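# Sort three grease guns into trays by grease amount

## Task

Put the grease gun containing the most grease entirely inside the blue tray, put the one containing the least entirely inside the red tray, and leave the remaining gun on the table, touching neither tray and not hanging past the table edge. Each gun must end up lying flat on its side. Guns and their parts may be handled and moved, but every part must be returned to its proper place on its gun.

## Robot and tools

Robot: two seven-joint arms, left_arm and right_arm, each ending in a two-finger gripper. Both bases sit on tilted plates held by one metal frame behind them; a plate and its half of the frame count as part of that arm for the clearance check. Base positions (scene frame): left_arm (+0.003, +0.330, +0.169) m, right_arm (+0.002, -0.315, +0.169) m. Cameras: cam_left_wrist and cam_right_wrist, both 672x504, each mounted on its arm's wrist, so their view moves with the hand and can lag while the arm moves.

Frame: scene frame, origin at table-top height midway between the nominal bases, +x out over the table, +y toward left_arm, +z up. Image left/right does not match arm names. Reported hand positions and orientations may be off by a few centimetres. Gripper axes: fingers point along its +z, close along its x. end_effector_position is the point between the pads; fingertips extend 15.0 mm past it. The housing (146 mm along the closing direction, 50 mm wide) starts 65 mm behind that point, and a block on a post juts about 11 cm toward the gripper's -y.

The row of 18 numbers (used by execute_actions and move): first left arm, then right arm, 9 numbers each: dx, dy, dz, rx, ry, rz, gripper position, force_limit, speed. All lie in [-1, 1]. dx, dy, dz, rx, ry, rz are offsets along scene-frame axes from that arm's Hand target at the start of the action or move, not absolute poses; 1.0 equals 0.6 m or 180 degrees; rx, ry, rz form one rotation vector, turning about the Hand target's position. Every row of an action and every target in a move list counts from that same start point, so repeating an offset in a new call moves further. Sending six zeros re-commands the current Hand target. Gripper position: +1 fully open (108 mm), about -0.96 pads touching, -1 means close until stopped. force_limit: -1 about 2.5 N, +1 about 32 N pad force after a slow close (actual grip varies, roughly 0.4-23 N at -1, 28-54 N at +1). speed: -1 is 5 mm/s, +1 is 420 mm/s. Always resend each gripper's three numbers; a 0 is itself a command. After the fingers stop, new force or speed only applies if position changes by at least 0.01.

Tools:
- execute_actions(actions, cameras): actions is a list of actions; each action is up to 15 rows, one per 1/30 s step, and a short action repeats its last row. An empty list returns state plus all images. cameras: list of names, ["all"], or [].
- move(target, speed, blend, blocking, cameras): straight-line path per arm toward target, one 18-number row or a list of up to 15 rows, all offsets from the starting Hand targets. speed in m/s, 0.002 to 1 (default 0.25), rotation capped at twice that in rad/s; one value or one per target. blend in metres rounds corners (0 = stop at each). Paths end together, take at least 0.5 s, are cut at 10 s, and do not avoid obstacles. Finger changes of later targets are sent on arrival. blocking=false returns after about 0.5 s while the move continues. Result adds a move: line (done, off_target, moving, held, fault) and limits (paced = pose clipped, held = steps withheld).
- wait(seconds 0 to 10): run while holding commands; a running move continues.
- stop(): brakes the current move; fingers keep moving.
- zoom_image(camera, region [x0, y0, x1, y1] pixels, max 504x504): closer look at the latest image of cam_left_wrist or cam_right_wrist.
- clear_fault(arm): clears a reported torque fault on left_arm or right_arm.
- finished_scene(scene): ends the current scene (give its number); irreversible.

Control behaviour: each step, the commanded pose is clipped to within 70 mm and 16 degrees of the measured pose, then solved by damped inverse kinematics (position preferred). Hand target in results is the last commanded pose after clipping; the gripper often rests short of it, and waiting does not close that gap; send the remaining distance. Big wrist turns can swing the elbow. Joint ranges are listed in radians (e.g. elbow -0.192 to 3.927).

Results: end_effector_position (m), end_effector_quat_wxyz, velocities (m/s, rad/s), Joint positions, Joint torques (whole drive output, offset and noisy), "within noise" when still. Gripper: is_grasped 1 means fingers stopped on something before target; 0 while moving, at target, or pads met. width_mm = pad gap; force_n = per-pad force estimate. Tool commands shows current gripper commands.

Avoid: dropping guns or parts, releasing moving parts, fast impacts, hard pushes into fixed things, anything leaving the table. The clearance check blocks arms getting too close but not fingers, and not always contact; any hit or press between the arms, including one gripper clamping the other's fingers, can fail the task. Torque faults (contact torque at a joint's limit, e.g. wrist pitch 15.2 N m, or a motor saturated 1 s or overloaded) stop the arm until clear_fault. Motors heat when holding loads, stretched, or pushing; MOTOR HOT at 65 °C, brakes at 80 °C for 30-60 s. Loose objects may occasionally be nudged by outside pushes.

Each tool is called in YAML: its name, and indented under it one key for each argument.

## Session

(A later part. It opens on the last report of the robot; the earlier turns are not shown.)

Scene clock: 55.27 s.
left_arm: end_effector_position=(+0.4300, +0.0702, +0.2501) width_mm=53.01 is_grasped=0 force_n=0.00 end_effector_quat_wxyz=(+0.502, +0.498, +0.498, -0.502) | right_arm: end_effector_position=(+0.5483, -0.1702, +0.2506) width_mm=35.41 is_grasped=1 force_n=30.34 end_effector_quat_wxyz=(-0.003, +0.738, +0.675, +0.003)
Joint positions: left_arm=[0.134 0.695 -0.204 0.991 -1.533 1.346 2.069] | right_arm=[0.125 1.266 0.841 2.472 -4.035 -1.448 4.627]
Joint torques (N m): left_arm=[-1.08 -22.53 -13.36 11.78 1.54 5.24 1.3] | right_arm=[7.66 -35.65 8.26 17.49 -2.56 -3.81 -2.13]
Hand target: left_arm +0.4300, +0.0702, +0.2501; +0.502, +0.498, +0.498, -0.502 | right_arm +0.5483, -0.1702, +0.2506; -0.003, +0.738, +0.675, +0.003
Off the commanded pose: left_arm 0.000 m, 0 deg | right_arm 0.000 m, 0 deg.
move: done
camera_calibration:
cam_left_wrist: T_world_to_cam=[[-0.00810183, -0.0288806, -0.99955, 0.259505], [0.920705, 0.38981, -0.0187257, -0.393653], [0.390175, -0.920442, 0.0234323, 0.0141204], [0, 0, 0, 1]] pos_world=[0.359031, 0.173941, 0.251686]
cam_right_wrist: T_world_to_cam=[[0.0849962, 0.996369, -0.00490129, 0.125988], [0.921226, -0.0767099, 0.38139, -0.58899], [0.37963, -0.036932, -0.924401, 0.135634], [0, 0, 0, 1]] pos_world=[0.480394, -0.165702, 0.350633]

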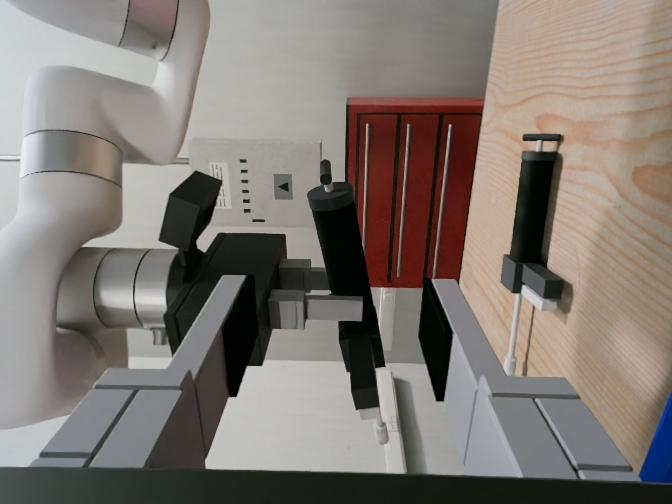

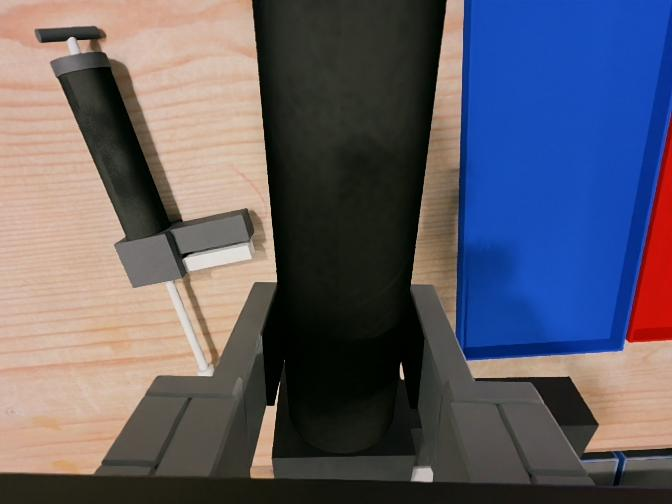

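move:
  target:
    - [-0.002,-0.2,0.028,0,0,0,0,1,0,0,0,0,0,0,0,-1,1,-0.4]
    - [-0.002,-0.367,0.028,0,0,0,0,1,0,0,0,0,0,0,0,-1,1,-0.4]
  speed: [0.3,0.15]
  cameras: ["all"]

Scene clock: 57.63 s.
left_arm: end_effector_position=(+0.4288, -0.1499, +0.2669) width_mm=53.01 is_grasped=0 force_n=0.00 end_effector_quat_wxyz=(+0.502, +0.498, +0.498, -0.502) | right_arm: end_effector_position=(+0.5483, -0.1702, +0.2506) width_mm=35.41 is_grasped=1 force_n=30.34 end_effector_quat_wxyz=(-0.003, +0.738, +0.675, +0.003)
Joint positions: left_arm=[-0.204 0.883 -0.401 1.285 -1.879 1.025 2.074] | right_arm=[0.125 1.266 0.841 2.472 -4.035 -1.448 4.627]
Joint torques (N m): left_arm=[-5.86 -26.76 -19.03 14.86 -1.88 1.96 -1.53] | right_arm=[7.49 -35.71 8.21 17.38 -2.56 -3.85 -2.09]
Hand target: left_arm +0.4288, -0.1500, +0.2669; +0.502, +0.498, +0.498, -0.502 | right_arm +0.5483, -0.1702, +0.2506; -0.003, +0.738, +0.675, +0.003
Off the commanded pose: left_arm 0.000 m, 0 deg | right_arm 0.000 m, 0 deg.
move: done
camera_calibration:
cam_left_wrist: T_world_to_cam=[[-0.00810153, -0.0288813, -0.99955, 0.269928], [0.920669, 0.389894, -0.0187279, -0.30638], [0.39026, -0.920407, 0.0234314, -0.188515], [0, 0, 0, 1]] pos_world=[0.357831, -0.0462588, 0.268486]
cam_right_wrist: T_world_to_cam=[[0.0849962, 0.996369, -0.00490129, 0.125988], [0.921226, -0.0767099, 0.38139, -0.58899], [0.37963, -0.036932, -0.924401, 0.135634], [0, 0, 0, 1]] pos_world=[0.480394, -0.165702, 0.350633]

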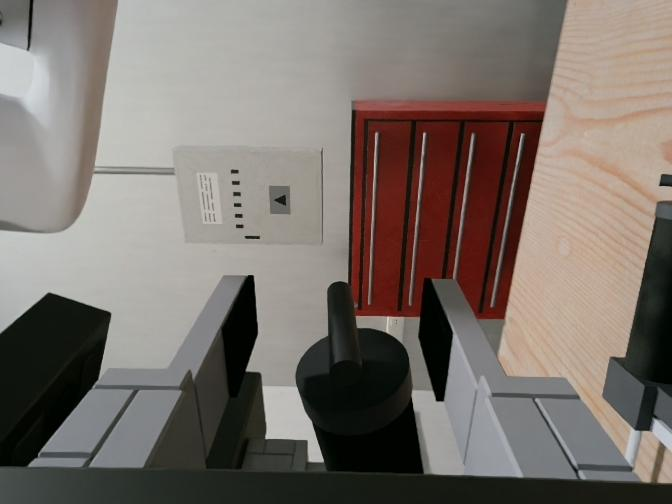

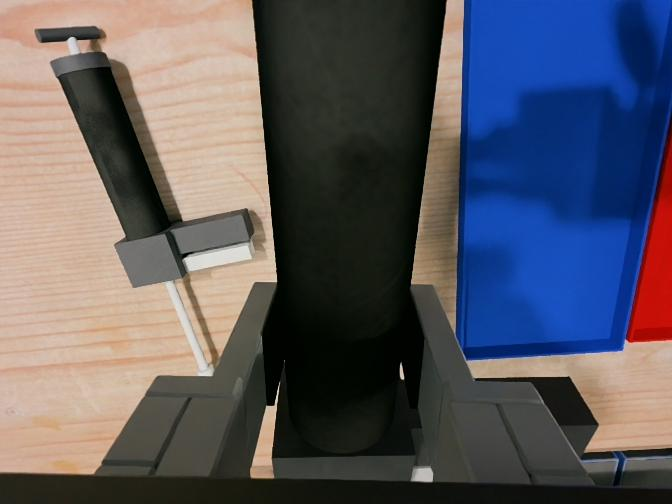

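move:
  target:
    - [0,0,0,0,0,0,-1,0.3,-0.6,0,0,0,0,0,0,-1,1,-0.4]
    - [-0.03,0,0,0,0,0,-1,0.3,-0.6,0,0,0,0,0,0,-1,1,-0.4]
  speed: [0.1,0.03]
  cameras: ["all"]

Scene clock: 59.53 s.
left_arm: end_effector_position=(+0.4108, -0.1500, +0.2669) width_mm=8.14 is_grasped=1 force_n=35.06 end_effector_quat_wxyz=(+0.502, +0.498, +0.498, -0.502) | right_arm: end_effector_position=(+0.5483, -0.1702, +0.2506) width_mm=35.40 is_grasped=1 force_n=31.30 end_effector_quat_wxyz=(-0.003, +0.738, +0.675, +0.003)
Joint positions: left_arm=[-0.201 0.859 -0.416 1.228 -1.911 1.027 2.116] | right_arm=[0.125 1.266 0.841 2.472 -4.035 -1.448 4.627]
Joint torques (N m): left_arm=[-2.37 -32.73 -22.29 8.34 -1.37 5.41 1.17] | right_arm=[5.53 -42.11 8.75 17.29 -2.39 -2.36 -1.14]
Hand target: left_arm +0.4108, -0.1500, +0.2669; +0.502, +0.498, +0.498, -0.502 | right_arm +0.5483, -0.1702, +0.2506; -0.003, +0.738, +0.675, +0.003
Off the commanded pose: left_arm 0.000 m, 0 deg | right_arm 0.000 m, 0 deg.
move: done
camera_calibration:
cam_left_wrist: T_world_to_cam=[[-0.00810183, -0.0288806, -0.99955, 0.269783], [0.920705, 0.38981, -0.0187257, -0.289825], [0.390175, -0.920442, 0.0234323, -0.181463], [0, 0, 0, 1]] pos_world=[0.339831, -0.0462587, 0.268486]
cam_right_wrist: T_world_to_cam=[[0.0849988, 0.996369, -0.00490962, 0.125998], [0.921261, -0.0767126, 0.381305, -0.588885], [0.379544, -0.0369335, -0.924436, 0.135725], [0, 0, 0, 1]] pos_world=[0.480294, -0.165702, 0.350633]

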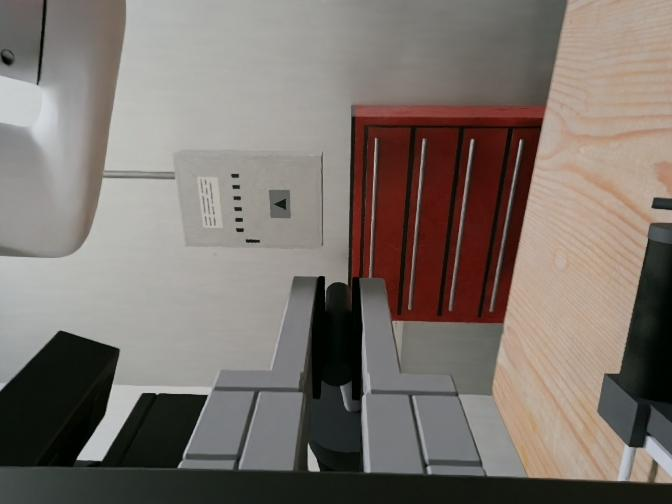

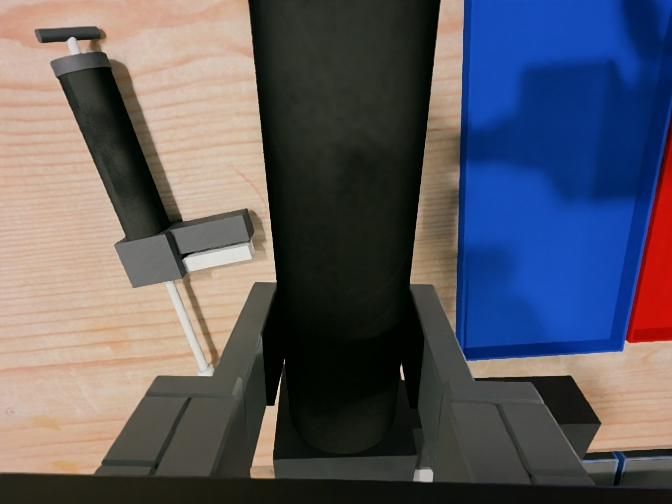

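move:
  target: [-0.033,0,0,0,0,0,-1,0.3,-0.6,0,0,0,0,0,0,-1,1,-0.4]
  speed: 0.04

move:
  target: [-0.033,0,0,0,0,0,-1,0.3,-0.6,0,0,0,0,0,0,-1,1,-0.4]
  speed: 0.04
  cameras: ["all"]

Scene clock: 60.63 s.
left_arm: end_effector_position=(+0.3910, -0.1499, +0.2669) width_mm=8.14 is_grasped=1 force_n=34.30 end_effector_quat_wxyz=(+0.502, +0.498, +0.498, -0.502) | right_arm: end_effector_position=(+0.5482, -0.1702, +0.2506) width_mm=35.40 is_grasped=1 force_n=32.86 end_effector_quat_wxyz=(-0.003, +0.738, +0.675, +0.003)
Joint positions: left_arm=[-0.199 0.835 -0.431 1.168 -1.947 1.03 2.161] | right_arm=[0.125 1.266 0.841 2.472 -4.035 -1.449 4.627]
Joint torques (N m): left_arm=[-8.47 -29.39 -32.2 0.06 0.92 7.52 1.2] | right_arm=[3.13 -45.94 7.55 18.26 -5.47 3.57 0.23]
Hand target: left_arm +0.3910, -0.1500, +0.2669; +0.502, +0.498, +0.498, -0.502 | right_arm +0.5483, -0.1702, +0.2506; -0.003, +0.738, +0.675, +0.003
Off the commanded pose: left_arm 0.000 m, 0 deg | right_arm 0.000 m, 0 deg.
move: done

Scene clock: 61.50 s.
left_arm: end_effector_position=(+0.3712, -0.1500, +0.2669) width_mm=8.14 is_grasped=1 force_n=33.80 end_effector_quat_wxyz=(+0.502, +0.498, +0.498, -0.502) | right_arm: end_effector_position=(+0.5483, -0.1702, +0.2506) width_mm=35.40 is_grasped=1 force_n=35.91 end_effector_quat_wxyz=(-0.003, +0.738, +0.675, +0.003)
Joint positions: left_arm=[-0.198 0.813 -0.447 1.111 -1.984 1.035 2.205] | right_arm=[0.125 1.266 0.841 2.472 -4.035 -1.448 4.627]
Joint torques (N m): left_arm=[-9.58 -28.04 -34.32 -1.87 1.31 7.5 1.26] | right_arm=[0.63 -48.61 5.6 17.29 -5.79 4.29 1.66]
Hand target: left_arm +0.3712, -0.1500, +0.2669; +0.502, +0.498, +0.498, -0.502 | right_arm +0.5483, -0.1702, +0.2506; -0.003, +0.738, +0.675, +0.003
Off the commanded pose: left_arm 0.000 m, 0 deg | right_arm 0.000 m, 0 deg.
move: done
camera_calibration:
cam_left_wrist: T_world_to_cam=[[-0.00810449, -0.0288817, -0.99955, 0.269463], [0.920705, 0.38981, -0.0187286, -0.253364], [0.390175, -0.920442, 0.0234323, -0.166012], [0, 0, 0, 1]] pos_world=[0.300231, -0.0462587, 0.268486]
cam_right_wrist: T_world_to_cam=[[0.0848661, 0.996381, -0.00484645, 0.125942], [0.921237, -0.0766107, 0.381382, -0.588877], [0.379631, -0.0368311, -0.924405, 0.135693], [0, 0, 0, 1]] pos_world=[0.480294, -0.165602, 0.350633]

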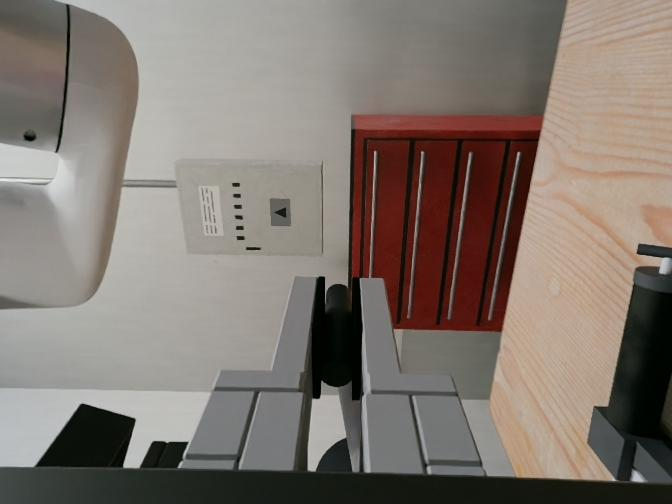

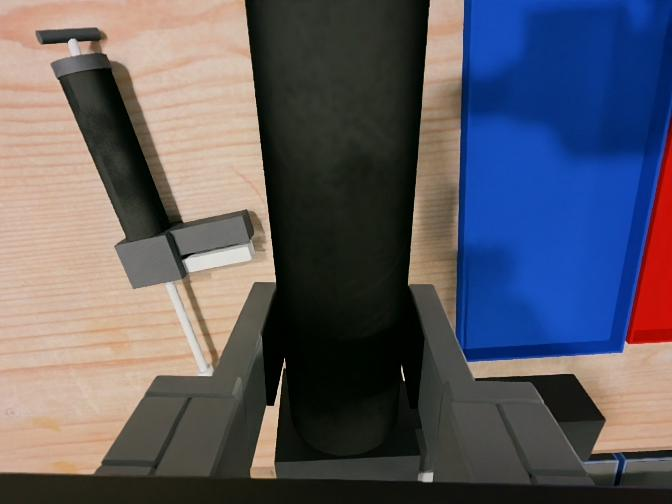

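move:
  target: [-0.033,0,0,0,0,0,-1,0.3,-0.6,0,0,0,0,0,0,-1,1,-0.4]
  speed: 0.04

move:
  target: [-0.033,0,0,0,0,0,-1,0.3,-0.6,0,0,0,0,0,0,-1,1,-0.4]
  speed: 0.04
  cameras: ["all"]

Scene clock: 62.70 s.
left_arm: end_effector_position=(+0.3514, -0.1499, +0.2669) width_mm=8.14 is_grasped=1 force_n=33.61 end_effector_quat_wxyz=(+0.502, +0.498, +0.498, -0.502) | right_arm: end_effector_position=(+0.5483, -0.1702, +0.2506) width_mm=35.40 is_grasped=1 force_n=38.84 end_effector_quat_wxyz=(-0.003, +0.738, +0.675, +0.003)
Joint positions: left_arm=[-0.198 0.794 -0.463 1.056 -2.021 1.042 2.249] | right_arm=[0.125 1.266 0.841 2.472 -4.035 -1.448 4.627]
Joint torques (N m): left_arm=[-15.85 -26.13 -36.3 -4.03 1.96 7.39 1.15] | right_arm=[-2.32 -50.12 4.82 16.4 -4.96 4.54 2.87]
Hand target: left_arm +0.3514, -0.1500, +0.2669; +0.502, +0.498, +0.498, -0.502 | right_arm +0.5483, -0.1702, +0.2506; -0.003, +0.738, +0.675, +0.003
Off the commanded pose: left_arm 0.000 m, 0 deg | right_arm 0.000 m, 0 deg.
move: done

Scene clock: 63.57 s.
left_arm: end_effector_position=(+0.3317, -0.1500, +0.2669) width_mm=8.14 is_grasped=1 force_n=33.55 end_effector_quat_wxyz=(+0.502, +0.498, +0.498, -0.502) | right_arm: end_effector_position=(+0.5483, -0.1702, +0.2506) width_mm=35.40 is_grasped=1 force_n=41.71 end_effector_quat_wxyz=(-0.003, +0.738, +0.675, +0.003)
Joint positions: left_arm=[-0.199 0.776 -0.479 1.004 -2.06 1.05 2.292] | right_arm=[0.125 1.266 0.841 2.472 -4.035 -1.448 4.627]
Joint torques (N m): left_arm=[-18.04 -24.83 -38.4 -5.94 2.47 7.11 1.25] | right_arm=[-2.62 -50.28 5.24 18.13 -4.48 4.77 2.92]
Hand target: left_arm +0.3316, -0.1500, +0.2669; +0.502, +0.498, +0.498, -0.502 | right_arm +0.5483, -0.1702, +0.2506; -0.003, +0.738, +0.675, +0.003
Off the commanded pose: left_arm 0.000 m, 0 deg | right_arm 0.000 m, 0 deg.
move: done
camera_calibration:
cam_left_wrist: T_world_to_cam=[[-0.00797039, -0.0289341, -0.99955, 0.269102], [0.920671, 0.389895, -0.0186278, -0.216971], [0.390259, -0.920404, 0.0235311, -0.150739], [0, 0, 0, 1]] pos_world=[0.260731, -0.0463586, 0.268486]
cam_right_wrist: T_world_to_cam=[[0.0849962, 0.996369, -0.00490129, 0.125988], [0.921226, -0.0767099, 0.38139, -0.58899], [0.37963, -0.036932, -0.924401, 0.135634], [0, 0, 0, 1]] pos_world=[0.480394, -0.165702, 0.350633]

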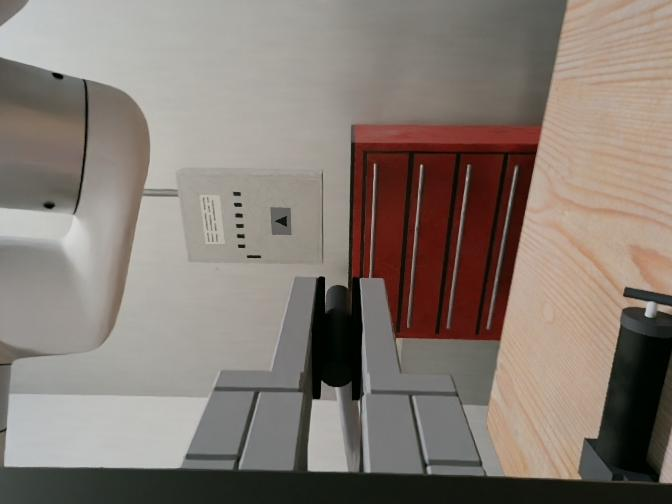

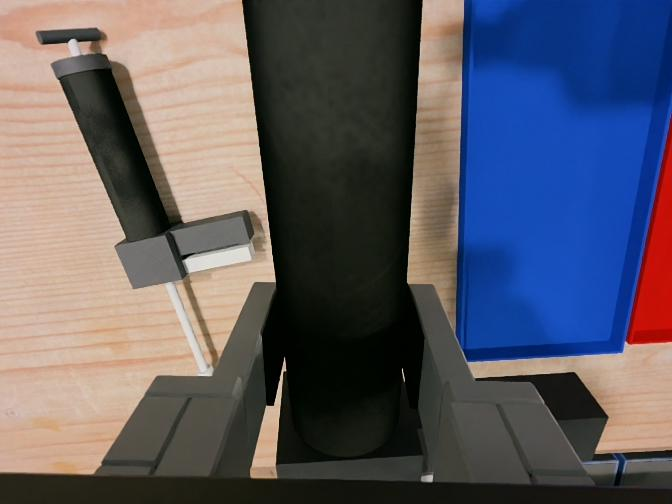

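move:
  target: [-0.033,0,0,0,0,0,-1,0.3,-0.6,0,0,0,0,0,0,-1,1,-0.4]
  speed: 0.04
  cameras: ["all"]

Scene clock: 71.23 s.
left_arm: end_effector_position=(+0.3129, -0.1498, +0.2670) width_mm=8.14 is_grasped=1 force_n=33.40 end_effector_quat_wxyz=(+0.503, +0.498, +0.498, -0.501) | right_arm: end_effector_position=(+0.5481, -0.1703, +0.2507) width_mm=35.40 is_grasped=1 force_n=42.78 end_effector_quat_wxyz=(-0.003, +0.738, +0.675, +0.003)
Joint positions: left_arm=[-0.202 0.76 -0.495 0.955 -2.098 1.059 2.335] | right_arm=[0.125 1.266 0.841 2.472 -4.035 -1.449 4.627]
Joint torques (N m): left_arm=[-21.58 -22.41 -44.18 -11.43 3.98 7.22 1.25] | right_arm=[-3.2 -48.07 5.28 28.32 -11.28 6.29 2.99]
Motor temperatures (°C): left_arm=[33 34 38 39 36 31 42] | right_arm=[31 34 33 37 33 33 31]
Hand target: left_arm +0.3118, -0.1500, +0.2669; +0.502, +0.498, +0.498, -0.502 | right_arm +0.5483, -0.1702, +0.2506; -0.003, +0.738, +0.675, +0.003
Off the commanded pose: left_arm 0.001 m, 0 deg | right_arm 0.000 m, 0 deg.
move: done
camera_calibration:
cam_left_wrist: T_world_to_cam=[[-0.00712607, -0.0290378, -0.999553, 0.268748], [0.92012, 0.391227, -0.0179252, -0.199637], [0.391572, -0.919836, 0.0239304, -0.143578], [0, 0, 0, 1]] pos_world=[0.241827, -0.0461604, 0.268485]
cam_right_wrist: T_world_to_cam=[[0.0849567, 0.99637, -0.0054182, 0.126207], [0.921557, -0.0765079, 0.380629, -0.588739], [0.378833, -0.0373302, -0.924712, 0.136321], [0, 0, 0, 1]] pos_world=[0.480192, -0.165703, 0.350833]

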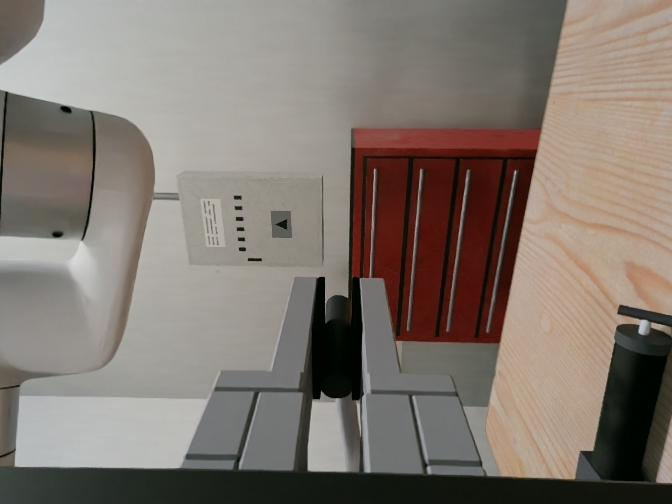

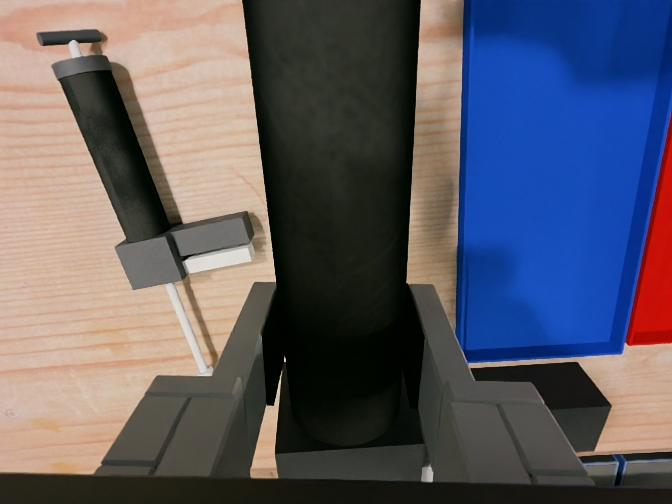

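move:
  target: [0.192,0,0,0,0,0,-1,0.3,-0.6,0,0,0,0,0,0,-1,1,-0.4]
  speed: 0.08
  cameras: ["all"]

Scene clock: 73.33 s.
left_arm: end_effector_position=(+0.4269, -0.1500, +0.2669) width_mm=8.14 is_grasped=1 force_n=33.41 end_effector_quat_wxyz=(+0.502, +0.498, +0.498, -0.502) | right_arm: end_effector_position=(+0.5485, -0.1703, +0.2505) width_mm=35.39 is_grasped=1 force_n=30.72 end_effector_quat_wxyz=(-0.003, +0.738, +0.675, +0.004)
Joint positions: left_arm=[-0.203 0.88 -0.404 1.279 -1.882 1.025 2.079] | right_arm=[0.124 1.266 0.841 2.472 -4.036 -1.448 4.627]
Joint torques (N m): left_arm=[3.66 -28.64 3.23 25.64 -1.47 -2.7 -1.51] | right_arm=[12.48 -38.91 12.21 5.03 9.12 -10.4 1.64]
Hand target: left_arm +0.4270, -0.1500, +0.2669; +0.502, +0.498, +0.498, -0.502 | right_arm +0.5483, -0.1702, +0.2506; -0.003, +0.738, +0.675, +0.003
Off the commanded pose: left_arm 0.000 m, 0 deg | right_arm 0.000 m, 0 deg.
move: done
camera_calibration:
cam_left_wrist: T_world_to_cam=[[-0.00812218, -0.0291024, -0.999543, 0.269905], [0.920757, 0.389682, -0.0188278, -0.304606], [0.390052, -0.920489, 0.0236312, -0.187848], [0, 0, 0, 1]] pos_world=[0.355931, -0.0463577, 0.268486]
cam_right_wrist: T_world_to_cam=[[0.0853315, 0.996342, -0.00459489, 0.125705], [0.920917, -0.0771098, 0.382055, -0.589196], [0.380303, -0.0368328, -0.924128, 0.1351], [0, 0, 0, 1]] pos_world=[0.480495, -0.165702, 0.350533]

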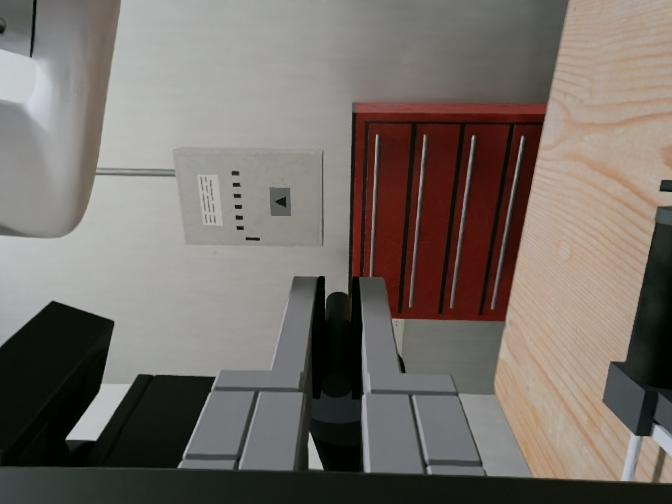

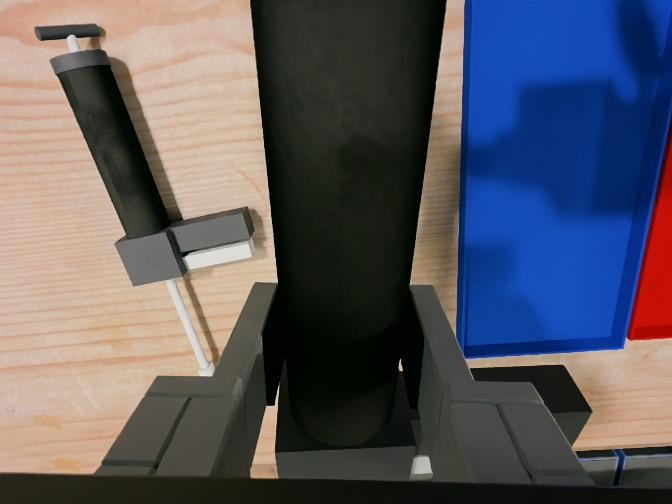

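move:
  target:
    - [0.005,0,0,0,0,0,-1,0.3,-0.6,0,0,0,0,0,0,-1,1,-0.4]
    - [0.003,0,0,0,0,0,0,0.3,0,0,0,0,0,0,0,-1,1,-0.4]
    - [0,0.367,0,0,0,0,0,0.3,0,0,0,-0.36,0,0,0,-1,1,-0.4]
    - [0,0.367,0,0,0,0,0,0.3,0,0,0,-0.3768,0,0,0,-1,1,-0.4]
  speed: [0.05,0.1,0.2,0.04]
  cameras: ["all"]

move:
  target:
    - [0,0,0,0,0,0,0,0.3,0,0,0,0,0,0,0,1,1,0]
    - [0,0,0,0,0,0,0,0.3,0,0,0,0.2,0,0,0,1,1,0]
  speed: 0.1

wait:
  seconds: 0.5
  cameras: ["all"]

Scene clock: 77.67 s.
left_arm: end_effector_position=(+0.4270, +0.0702, +0.2669) width_mm=52.99 is_grasped=0 force_n=0.00 end_effector_quat_wxyz=(+0.502, +0.498, +0.498, -0.502) | right_arm: end_effector_position=(+0.5476, -0.1705, +0.0248) width_mm=35.37 is_grasped=1 force_n=31.81 end_effector_quat_wxyz=(+0.006, +0.738, +0.675, +0.023)
Joint positions: left_arm=[0.142 0.64 -0.217 0.956 -1.539 1.344 2.048] | right_arm=[0.163 1.702 0.863 2.693 -4.216 -1.15 4.574]
Joint torques (N m): left_arm=[0.37 -30.87 -6.43 8.02 1.52 5.2 -1.48] | right_arm=[1.25 -15.87 6.85 -2.21 -2.09 1.53 2.39]
Hand target: left_arm +0.4270, +0.0702, +0.2669; +0.502, +0.498, +0.498, -0.502 | right_arm +0.5483, -0.1702, +0.0245; -0.003, +0.738, +0.675, +0.003
Off the commanded pose: left_arm 0.000 m, 0 deg | right_arm 0.001 m, 3 deg.
move: off_target (right_arm)
camera_calibration:
cam_left_wrist: T_world_to_cam=[[-0.00810183, -0.0288806, -0.99955, 0.276274], [0.920705, 0.38981, -0.0187257, -0.390576], [0.390175, -0.920442, 0.0234323, 0.0148972], [0, 0, 0, 1]] pos_world=[0.356031, 0.173941, 0.268486]
cam_right_wrist: T_world_to_cam=[[0.0852499, 0.99629, 0.0117697, 0.124588], [0.904214, -0.0823219, 0.419071, -0.494751], [0.418485, -0.0250834, -0.907877, -0.0925664], [0, 0, 0, 1]] pos_world=[0.475477, -0.167177, 0.12183]

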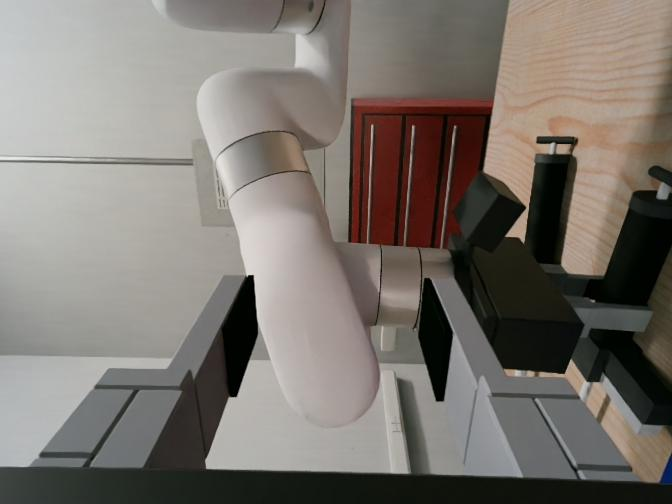

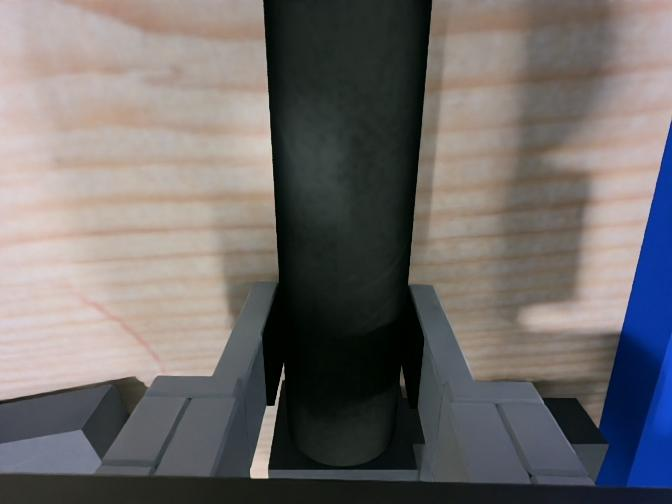

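Scene clock: 80.53 s.
left_arm: end_effector_position=(+0.4270, +0.0702, +0.2669) width_mm=52.99 is_grasped=0 force_n=0.00 end_effector_quat_wxyz=(+0.502, +0.498, +0.498, -0.502) | right_arm: end_effector_position=(+0.5483, -0.1702, +0.1445) width_mm=107.99 is_grasped=0 force_n=0.00 end_effector_quat_wxyz=(-0.003, +0.738, +0.675, +0.003)
Joint positions: left_arm=[0.142 0.64 -0.217 0.956 -1.539 1.344 2.048] | right_arm=[0.081 1.422 0.876 2.411 -4.16 -1.295 4.679]
Joint torques (N m): left_arm=[0.22 -30.56 -6.47 8.11 1.36 5.1 -1.55] | right_arm=[-0.79 -43.75 5.08 5.84 4.02 -1.1 2.4]
Hand target: left_arm +0.4270, +0.0702, +0.2669; +0.502, +0.498, +0.498, -0.502 | right_arm +0.5483, -0.1702, +0.1445; -0.003, +0.738, +0.675, +0.003
Off the commanded pose: left_arm 0.000 m, 0 deg | right_arm 0.000 m, 0 deg.
move: done

Scene clock: 81.03 s.
left_arm: end_effector_position=(+0.4270, +0.0702, +0.2669) width_mm=52.99 is_grasped=0 force_n=0.00 end_effector_quat_wxyz=(+0.502, +0.498, +0.498, -0.502) | right_arm: end_effector_position=(+0.5483, -0.1702, +0.1445) width_mm=107.99 is_grasped=0 force_n=0.00 end_effector_quat_wxyz=(-0.003, +0.738, +0.675, +0.003)
Joint positions: left_arm=[0.142 0.64 -0.217 0.956 -1.539 1.344 2.048] | right_arm=[0.081 1.422 0.876 2.411 -4.16 -1.295 4.679]
Joint torques (N m): left_arm=[0.13 -30.57 -6.42 8.05 1.3 5.1 -1.5] | right_arm=[-0.8 -43.68 5.11 5.72 4.07 -1.08 2.36]
Hand target: left_arm +0.4270, +0.0702, +0.2669; +0.502, +0.498, +0.498, -0.502 | right_arm +0.5483, -0.1702, +0.1445; -0.003, +0.738, +0.675, +0.003
Tool commands: left_gripper/position=+0.0 left_gripper/force_limit=+0.3 left_gripper/speed=+0.0 right_gripper/position=+1.0 right_gripper/force_limit=+1.0 right_gripper/speed=+0.0
Off the commanded pose: left_arm 0.000 m, 0 deg | right_arm 0.000 m, 0 deg.
wait: 0.50 s; at rest by 0.17 s
camera_calibration:
cam_left_wrist: T_world_to_cam=[[-0.00810183, -0.0288806, -0.99955, 0.276274], [0.920705, 0.38981, -0.0187257, -0.390576], [0.390175, -0.920442, 0.0234323, 0.0148972], [0, 0, 0, 1]] pos_world=[0.356031, 0.173941, 0.268486]
cam_right_wrist: T_world_to_cam=[[0.0849987, 0.996369, -0.00490861, 0.125468], [0.921275, -0.0767142, 0.381271, -0.548519], [0.37951, -0.0369297, -0.92445, 0.0376251], [0, 0, 0, 1]] pos_world=[0.480393, -0.165702, 0.244533]

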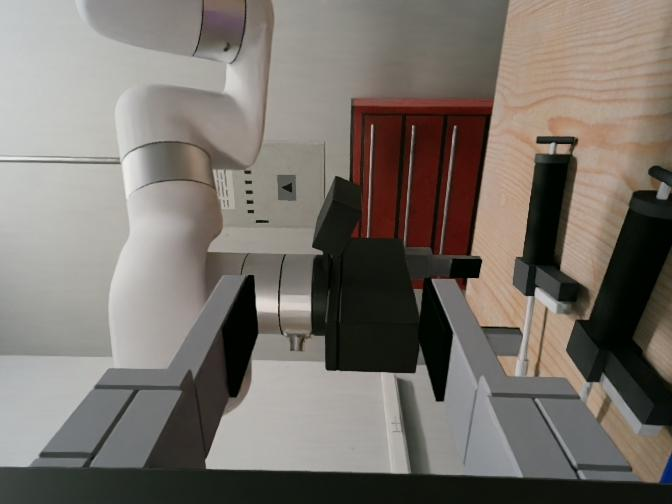

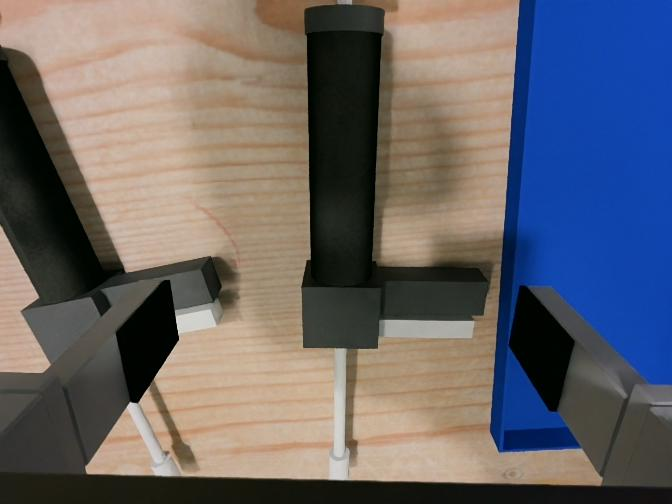

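move:
  target:
    - [0,0,0,0,0,0,0,0.3,0,-0.0055,-0.283,0,0,0,0.072,1,1,0]
    - [0,0,0,0,0,0,0,0.3,0,-0.0055,-0.283,-0.2008,0,0,0.072,1,1,0]
    - [0,0,0,0,0,0,0,0.3,0,-0.0055,-0.283,-0.2008,0,0,0.072,-1,1,-0.4]
    - [0,0,0,0,0,0,0,0.3,0,-0.0055,-0.283,0.03,0,0,0.072,-1,1,-0.4]
  speed: [0.3,0.2,0.2,0.12]

move:
  target:
    - [0,0,0,0,0,0,0,0.3,0,0.0055,0.283,-0.03,0,0,-0.072,-1,1,-0.4]
    - [0,0,0,0,0,0,0,0.3,0,0.0055,0.283,0.147,0,0,-0.072,-1,1,-0.4]
  speed: [0.3,0.1]

wait:
  seconds: 0.5
  cameras: ["all"]

Scene clock: 86.30 s.
left_arm: end_effector_position=(+0.4270, +0.0702, +0.2669) width_mm=52.99 is_grasped=0 force_n=0.00 end_effector_quat_wxyz=(+0.502, +0.498, +0.498, -0.502) | right_arm: end_effector_position=(+0.5450, -0.3400, +0.1625) width_mm=35.07 is_grasped=1 force_n=50.52 end_effector_quat_wxyz=(-0.004, +0.657, +0.754, +0.003)
Joint positions: left_arm=[0.142 0.64 -0.217 0.956 -1.539 1.344 2.048] | right_arm=[-0.366 1.213 0.895 2.001 -4.154 -1.206 4.323]
Joint torques (N m): left_arm=[-0.07 -30.6 -6.5 8.13 1.21 4.77 -1.52] | right_arm=[-0.81 -43.99 13.99 7.09 4.17 -3.84 -2.14]
Hand target: left_arm +0.4270, +0.0702, +0.2669; +0.502, +0.498, +0.498, -0.502 | right_arm +0.5450, -0.3400, +0.1625; -0.004, +0.657, +0.754, +0.003
Off the commanded pose: left_arm 0.000 m, 0 deg | right_arm 0.000 m, 0 deg.
move: done

Scene clock: 89.03 s.
left_arm: end_effector_position=(+0.4270, +0.0702, +0.2669) width_mm=52.99 is_grasped=0 force_n=0.00 end_effector_quat_wxyz=(+0.502, +0.498, +0.498, -0.502) | right_arm: end_effector_position=(+0.5483, -0.1702, +0.2507) width_mm=35.07 is_grasped=1 force_n=50.53 end_effector_quat_wxyz=(-0.003, +0.738, +0.675, +0.003)
Joint positions: left_arm=[0.142 0.64 -0.217 0.956 -1.539 1.344 2.048] | right_arm=[0.104 1.283 0.928 2.46 -4.117 -1.469 4.651]
Joint torques (N m): left_arm=[-0.39 -30.62 -6.55 8.27 1.02 4.63 -1.47] | right_arm=[7.65 -35.56 9.01 16.12 -2.58 -3.85 -2.19]
Hand target: left_arm +0.4270, +0.0702, +0.2669; +0.502, +0.498, +0.498, -0.502 | right_arm +0.5483, -0.1702, +0.2507; -0.003, +0.738, +0.675, +0.003
Off the commanded pose: left_arm 0.000 m, 0 deg | right_arm 0.000 m, 0 deg.
move: done

Scene clock: 89.53 s.
left_arm: end_effector_position=(+0.4270, +0.0702, +0.2669) width_mm=52.99 is_grasped=0 force_n=0.00 end_effector_quat_wxyz=(+0.502, +0.498, +0.498, -0.502) | right_arm: end_effector_position=(+0.5483, -0.1702, +0.2507) width_mm=35.07 is_grasped=1 force_n=50.53 end_effector_quat_wxyz=(-0.003, +0.738, +0.675, +0.003)
Joint positions: left_arm=[0.142 0.64 -0.217 0.956 -1.539 1.344 2.048] | right_arm=[0.104 1.283 0.928 2.46 -4.117 -1.469 4.651]
Joint torques (N m): left_arm=[-0.17 -30.53 -6.4 8.16 1.14 4.68 -1.47] | right_arm=[7.53 -35.81 7.7 16.04 -2.55 -3.8 -2.12]
Hand target: left_arm +0.4270, +0.0702, +0.2669; +0.502, +0.498, +0.498, -0.502 | right_arm +0.5483, -0.1702, +0.2507; -0.003, +0.738, +0.675, +0.003
Tool commands: left_gripper/position=+0.0 left_gripper/force_limit=+0.3 left_gripper/speed=+0.0 right_gripper/position=-1.0 right_gripper/force_limit=+1.0 right_gripper/speed=-0.4
Off the commanded pose: left_arm 0.000 m, 0 deg | right_arm 0.000 m, 0 deg.
wait: 0.50 s; at rest by 0.17 s
camera_calibration:
cam_left_wrist: T_world_to_cam=[[-0.00810183, -0.0288806, -0.99955, 0.276274], [0.920705, 0.38981, -0.0187257, -0.390576], [0.390175, -0.920442, 0.0234323, 0.0148972], [0, 0, 0, 1]] pos_world=[0.356031, 0.173941, 0.268486]
cam_right_wrist: T_world_to_cam=[[0.0850514, 0.996365, -0.00477169, 0.125924], [0.92122, -0.0768104, 0.381384, -0.588948], [0.379632, -0.0368331, -0.924404, 0.135781], [0, 0, 0, 1]] pos_world=[0.480294, -0.165702, 0.350733]

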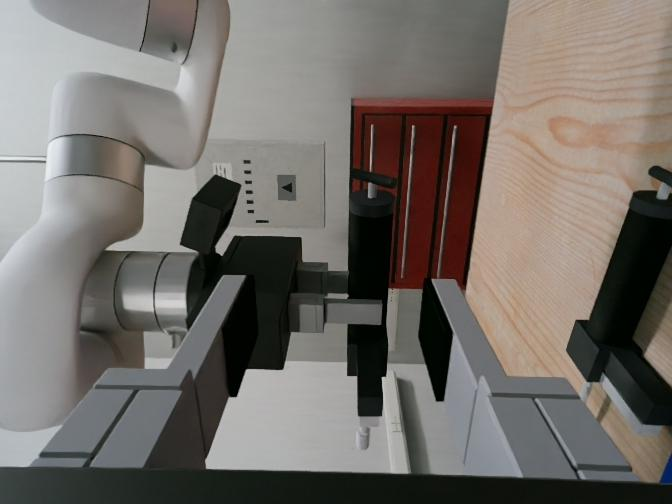

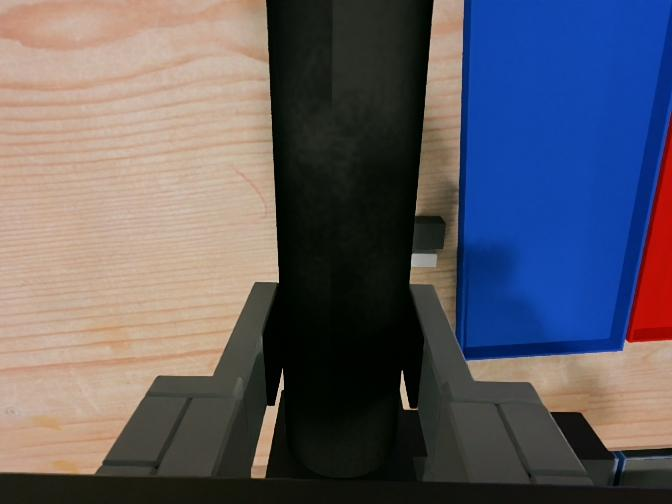

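move:
  target:
    - [0.003,-0.2,-0.037,0,0,0,0.1,-1,0,0,0,0,0,0,0,-1,1,-0.4]
    - [0.003,-0.38,-0.037,0,0,0,0.1,-1,0,0,0,0,0,0,0,-1,1,-0.4]
    - [0.003,-0.38,-0.037,0,0,0,-1,-1,-0.7,0,0,0,0,0,0,-1,1,-0.4]
  speed: [0.3,0.15,0.1]
  cameras: ["all"]

Scene clock: 93.17 s.
left_arm: end_effector_position=(+0.4288, -0.1578, +0.2447) width_mm=34.65 is_grasped=1 force_n=8.07 end_effector_quat_wxyz=(+0.502, +0.498, +0.498, -0.502) | right_arm: end_effector_position=(+0.5483, -0.1702, +0.2507) width_mm=35.07 is_grasped=1 force_n=50.53 end_effector_quat_wxyz=(-0.003, +0.738, +0.675, +0.003)
Joint positions: left_arm=[-0.217 0.954 -0.399 1.335 -1.875 1.022 2.1] | right_arm=[0.104 1.283 0.928 2.461 -4.117 -1.469 4.651]
Joint torques (N m): left_arm=[-5.78 -27.37 -19.55 14.47 -1.41 2.07 -1.47] | right_arm=[7.62 -35.81 8.14 16.02 -1.67 -3.75 -2.16]
Hand target: left_arm +0.4288, -0.1578, +0.2447; +0.502, +0.498, +0.498, -0.502 | right_arm +0.5483, -0.1702, +0.2507; -0.003, +0.738, +0.675, +0.003
Off the commanded pose: left_arm 0.000 m, 0 deg | right_arm 0.000 m, 0 deg.
move: done
camera_calibration:
cam_left_wrist: T_world_to_cam=[[-0.00810183, -0.0288806, -0.99955, 0.247513], [0.920705, 0.38981, -0.0187257, -0.303772], [0.390175, -0.920442, 0.0234323, -0.195146], [0, 0, 0, 1]] pos_world=[0.357831, -0.0540587, 0.246286]
cam_right_wrist: T_world_to_cam=[[0.0849962, 0.996369, -0.00490129, 0.125988], [0.921226, -0.0767099, 0.38139, -0.589028], [0.37963, -0.036932, -0.924401, 0.135726], [0, 0, 0, 1]] pos_world=[0.480394, -0.165702, 0.350733]

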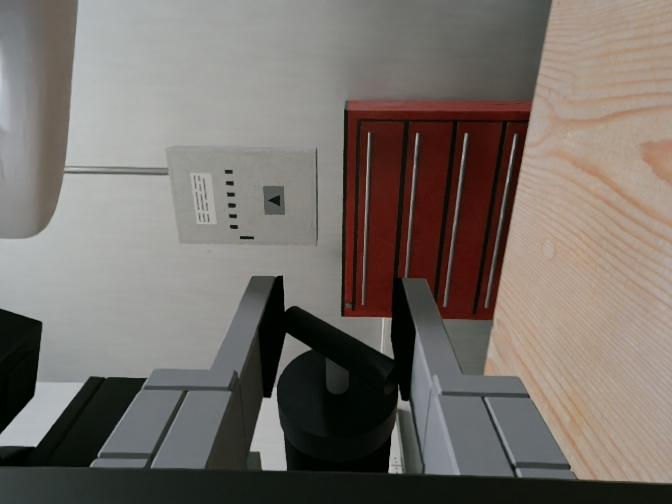

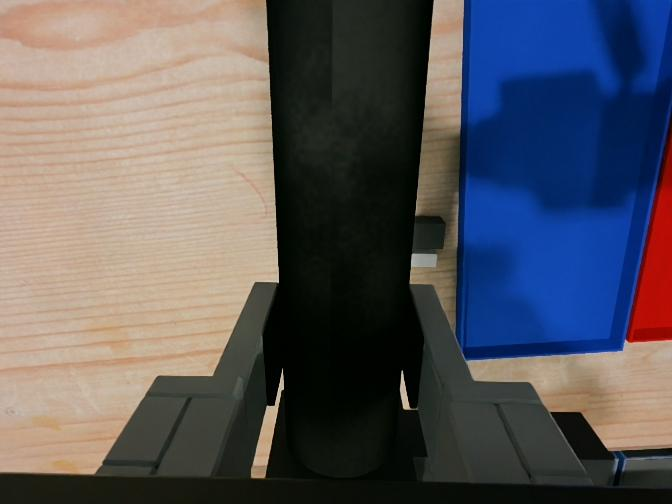

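execute_actions:
  actions:
    - [[0,0,0,0,0,0,-0.98,0.6,-0.8,0,0,0,0,0,0,-1,1,-0.4]]
    - [[0,0,0,0,0,0,-0.98,0.6,-0.8,0,0,0,0,0,0,-1,1,-0.4]]
  cameras: ["all"]

Scene clock: 94.60 s.
left_arm: end_effector_position=(+0.4288, -0.1578, +0.2447) width_mm=8.10 is_grasped=1 force_n=39.00 end_effector_quat_wxyz=(+0.502, +0.498, +0.498, -0.502) | right_arm: end_effector_position=(+0.5483, -0.1703, +0.2507) width_mm=35.07 is_grasped=1 force_n=50.51 end_effector_quat_wxyz=(-0.003, +0.738, +0.675, +0.003)
Joint positions: left_arm=[-0.217 0.954 -0.399 1.335 -1.875 1.022 2.1] | right_arm=[0.104 1.283 0.928 2.461 -4.117 -1.469 4.651]
Joint torques (N m): left_arm=[-3.61 -28.09 -19.54 13.84 0.07 3.89 -1.16] | right_arm=[7.26 -37.85 8.95 15.29 -1.41 -3.13 -1.93]
Hand target: left_arm +0.4288, -0.1578, +0.2447; +0.502, +0.498, +0.498, -0.502 | right_arm +0.5483, -0.1702, +0.2507; -0.003, +0.738, +0.675, +0.003
Off the commanded pose: left_arm 0.000 m, 0 deg | right_arm 0.000 m, 0 deg.
camera_calibration:
cam_left_wrist: T_world_to_cam=[[-0.00814102, -0.0287886, -0.999552, 0.247533], [0.920704, 0.389811, -0.018726, -0.303772], [0.390176, -0.920445, 0.0233324, -0.195122], [0, 0, 0, 1]] pos_world=[0.357831, -0.054059, 0.246286]
cam_right_wrist: T_world_to_cam=[[0.0849951, 0.996369, -0.00490174, 0.125989], [0.921226, -0.0767087, 0.38139, -0.589028], [0.37963, -0.0369319, -0.924401, 0.135726], [0, 0, 0, 1]] pos_world=[0.480394, -0.165702, 0.350733]

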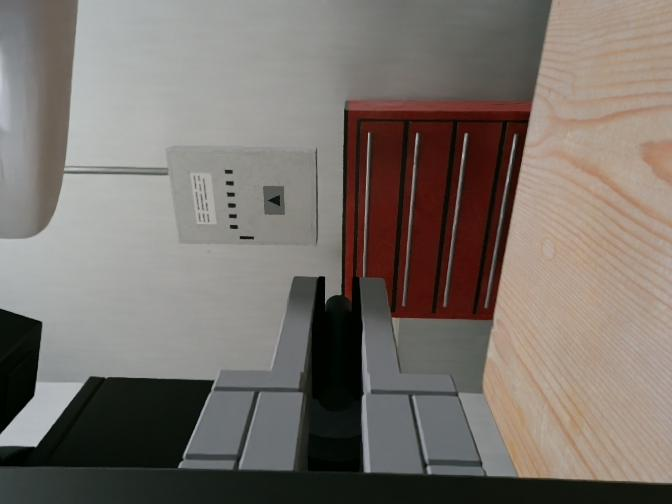

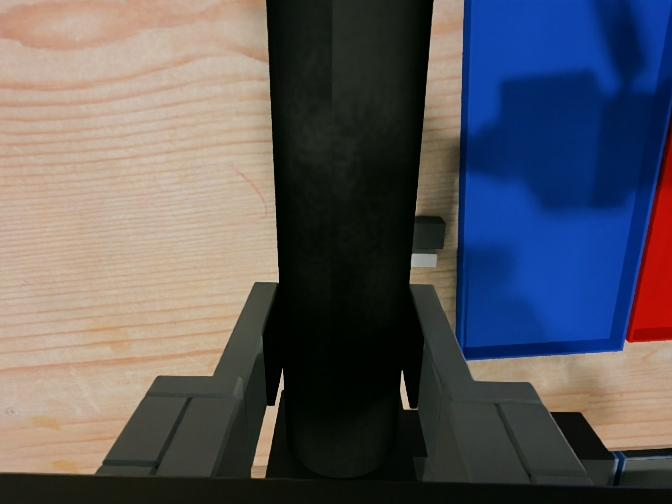

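move:
  target: [-0.042,0,0,0,0,0,-0.98,0.6,-0.8,0,0,0,0,0,0,-1,1,-0.4]
  speed: 0.04

move:
  target: [-0.033,0,0,0,0,0,-0.98,0.6,-0.8,0,0,0,0,0,0,-1,1,-0.4]
  speed: 0.04

move:
  target: [-0.033,0,0,0,0,0,-0.98,0.6,-0.8,0,0,0,0,0,0,-1,1,-0.4]
  speed: 0.04
  cameras: ["all"]

Scene clock: 95.87 s.
left_arm: end_effector_position=(+0.4036, -0.1578, +0.2447) width_mm=8.10 is_grasped=1 force_n=38.97 end_effector_quat_wxyz=(+0.502, +0.498, +0.498, -0.502) | right_arm: end_effector_position=(+0.5483, -0.1703, +0.2507) width_mm=35.07 is_grasped=1 force_n=50.46 end_effector_quat_wxyz=(-0.003, +0.738, +0.675, +0.003)
Joint positions: left_arm=[-0.212 0.924 -0.419 1.256 -1.92 1.024 2.161] | right_arm=[0.104 1.283 0.928 2.461 -4.117 -1.469 4.651]
Joint torques (N m): left_arm=[-4.13 -33.98 -26.87 8.84 -1.44 6.6 1.2] | right_arm=[6.79 -39.7 9.78 15.36 -1.52 -0.8 -0.59]
Hand target: left_arm +0.4036, -0.1578, +0.2447; +0.502, +0.498, +0.498, -0.502 | right_arm +0.5483, -0.1702, +0.2507; -0.003, +0.738, +0.675, +0.003
Off the commanded pose: left_arm 0.000 m, 0 deg | right_arm 0.000 m, 0 deg.
move: done

Scene clock: 96.73 s.
left_arm: end_effector_position=(+0.3838, -0.1578, +0.2447) width_mm=8.10 is_grasped=1 force_n=38.95 end_effector_quat_wxyz=(+0.502, +0.498, +0.498, -0.502) | right_arm: end_effector_position=(+0.5483, -0.1703, +0.2507) width_mm=35.07 is_grasped=1 force_n=51.66 end_effector_quat_wxyz=(-0.003, +0.738, +0.675, +0.003)
Joint positions: left_arm=[-0.209 0.903 -0.434 1.197 -1.955 1.028 2.208] | right_arm=[0.104 1.283 0.928 2.461 -4.117 -1.469 4.651]
Joint torques (N m): left_arm=[-4.37 -32.84 -27.72 8.38 -1.05 6.73 1.34] | right_arm=[6.53 -40.79 10.47 15.75 -1.12 0.98 0.88]
Hand target: left_arm +0.3838, -0.1578, +0.2447; +0.502, +0.498, +0.498, -0.502 | right_arm +0.5483, -0.1702, +0.2507; -0.003, +0.738, +0.675, +0.003
Off the commanded pose: left_arm 0.000 m, 0 deg | right_arm 0.000 m, 0 deg.
move: done

Scene clock: 97.60 s.
left_arm: end_effector_position=(+0.3641, -0.1577, +0.2447) width_mm=8.10 is_grasped=1 force_n=38.96 end_effector_quat_wxyz=(+0.502, +0.498, +0.498, -0.502) | right_arm: end_effector_position=(+0.5482, -0.1702, +0.2507) width_mm=35.09 is_grasped=1 force_n=52.64 end_effector_quat_wxyz=(-0.003, +0.738, +0.675, +0.003)
Joint positions: left_arm=[-0.208 0.884 -0.45 1.141 -1.992 1.033 2.254] | right_arm=[0.105 1.283 0.928 2.461 -4.117 -1.469 4.651]
Joint torques (N m): left_arm=[-16.82 -26.49 -36.64 -3.95 1.73 6.91 1.38] | right_arm=[4.42 -41.22 9.95 16.33 -2.73 5.43 2.33]
Hand target: left_arm +0.3640, -0.1578, +0.2447; +0.502, +0.498, +0.498, -0.502 | right_arm +0.5483, -0.1702, +0.2507; -0.003, +0.738, +0.675, +0.003
Off the commanded pose: left_arm 0.000 m, 0 deg | right_arm 0.000 m, 0 deg.
move: done
camera_calibration:
cam_left_wrist: T_world_to_cam=[[-0.00809549, -0.0288828, -0.99955, 0.246988], [0.920618, 0.390015, -0.018726, -0.244258], [0.390381, -0.920355, 0.0234326, -0.169996], [0, 0, 0, 1]] pos_world=[0.293231, -0.054059, 0.246286]
cam_right_wrist: T_world_to_cam=[[0.0848488, 0.996381, -0.00509507, 0.126138], [0.921361, -0.0765115, 0.381105, -0.588905], [0.379335, -0.0370307, -0.924518, 0.136023], [0, 0, 0, 1]] pos_world=[0.480293, -0.165703, 0.350833]

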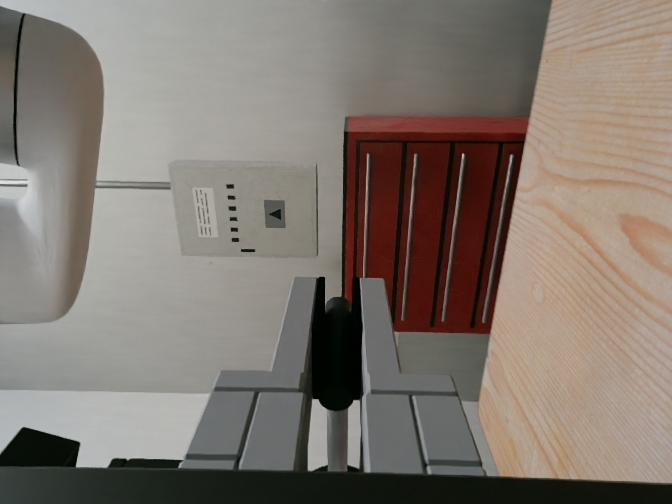

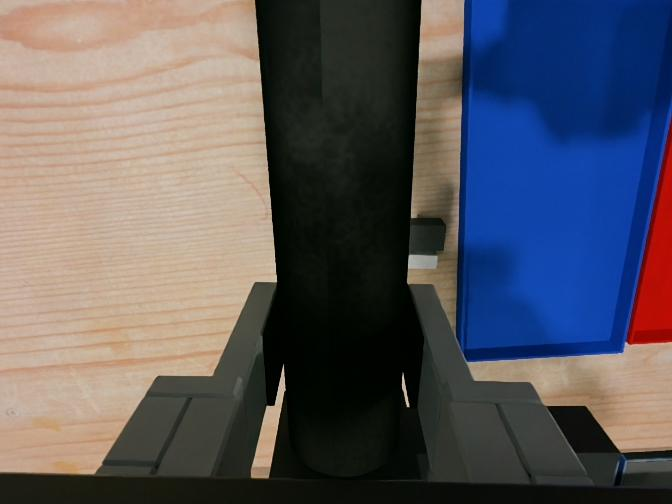

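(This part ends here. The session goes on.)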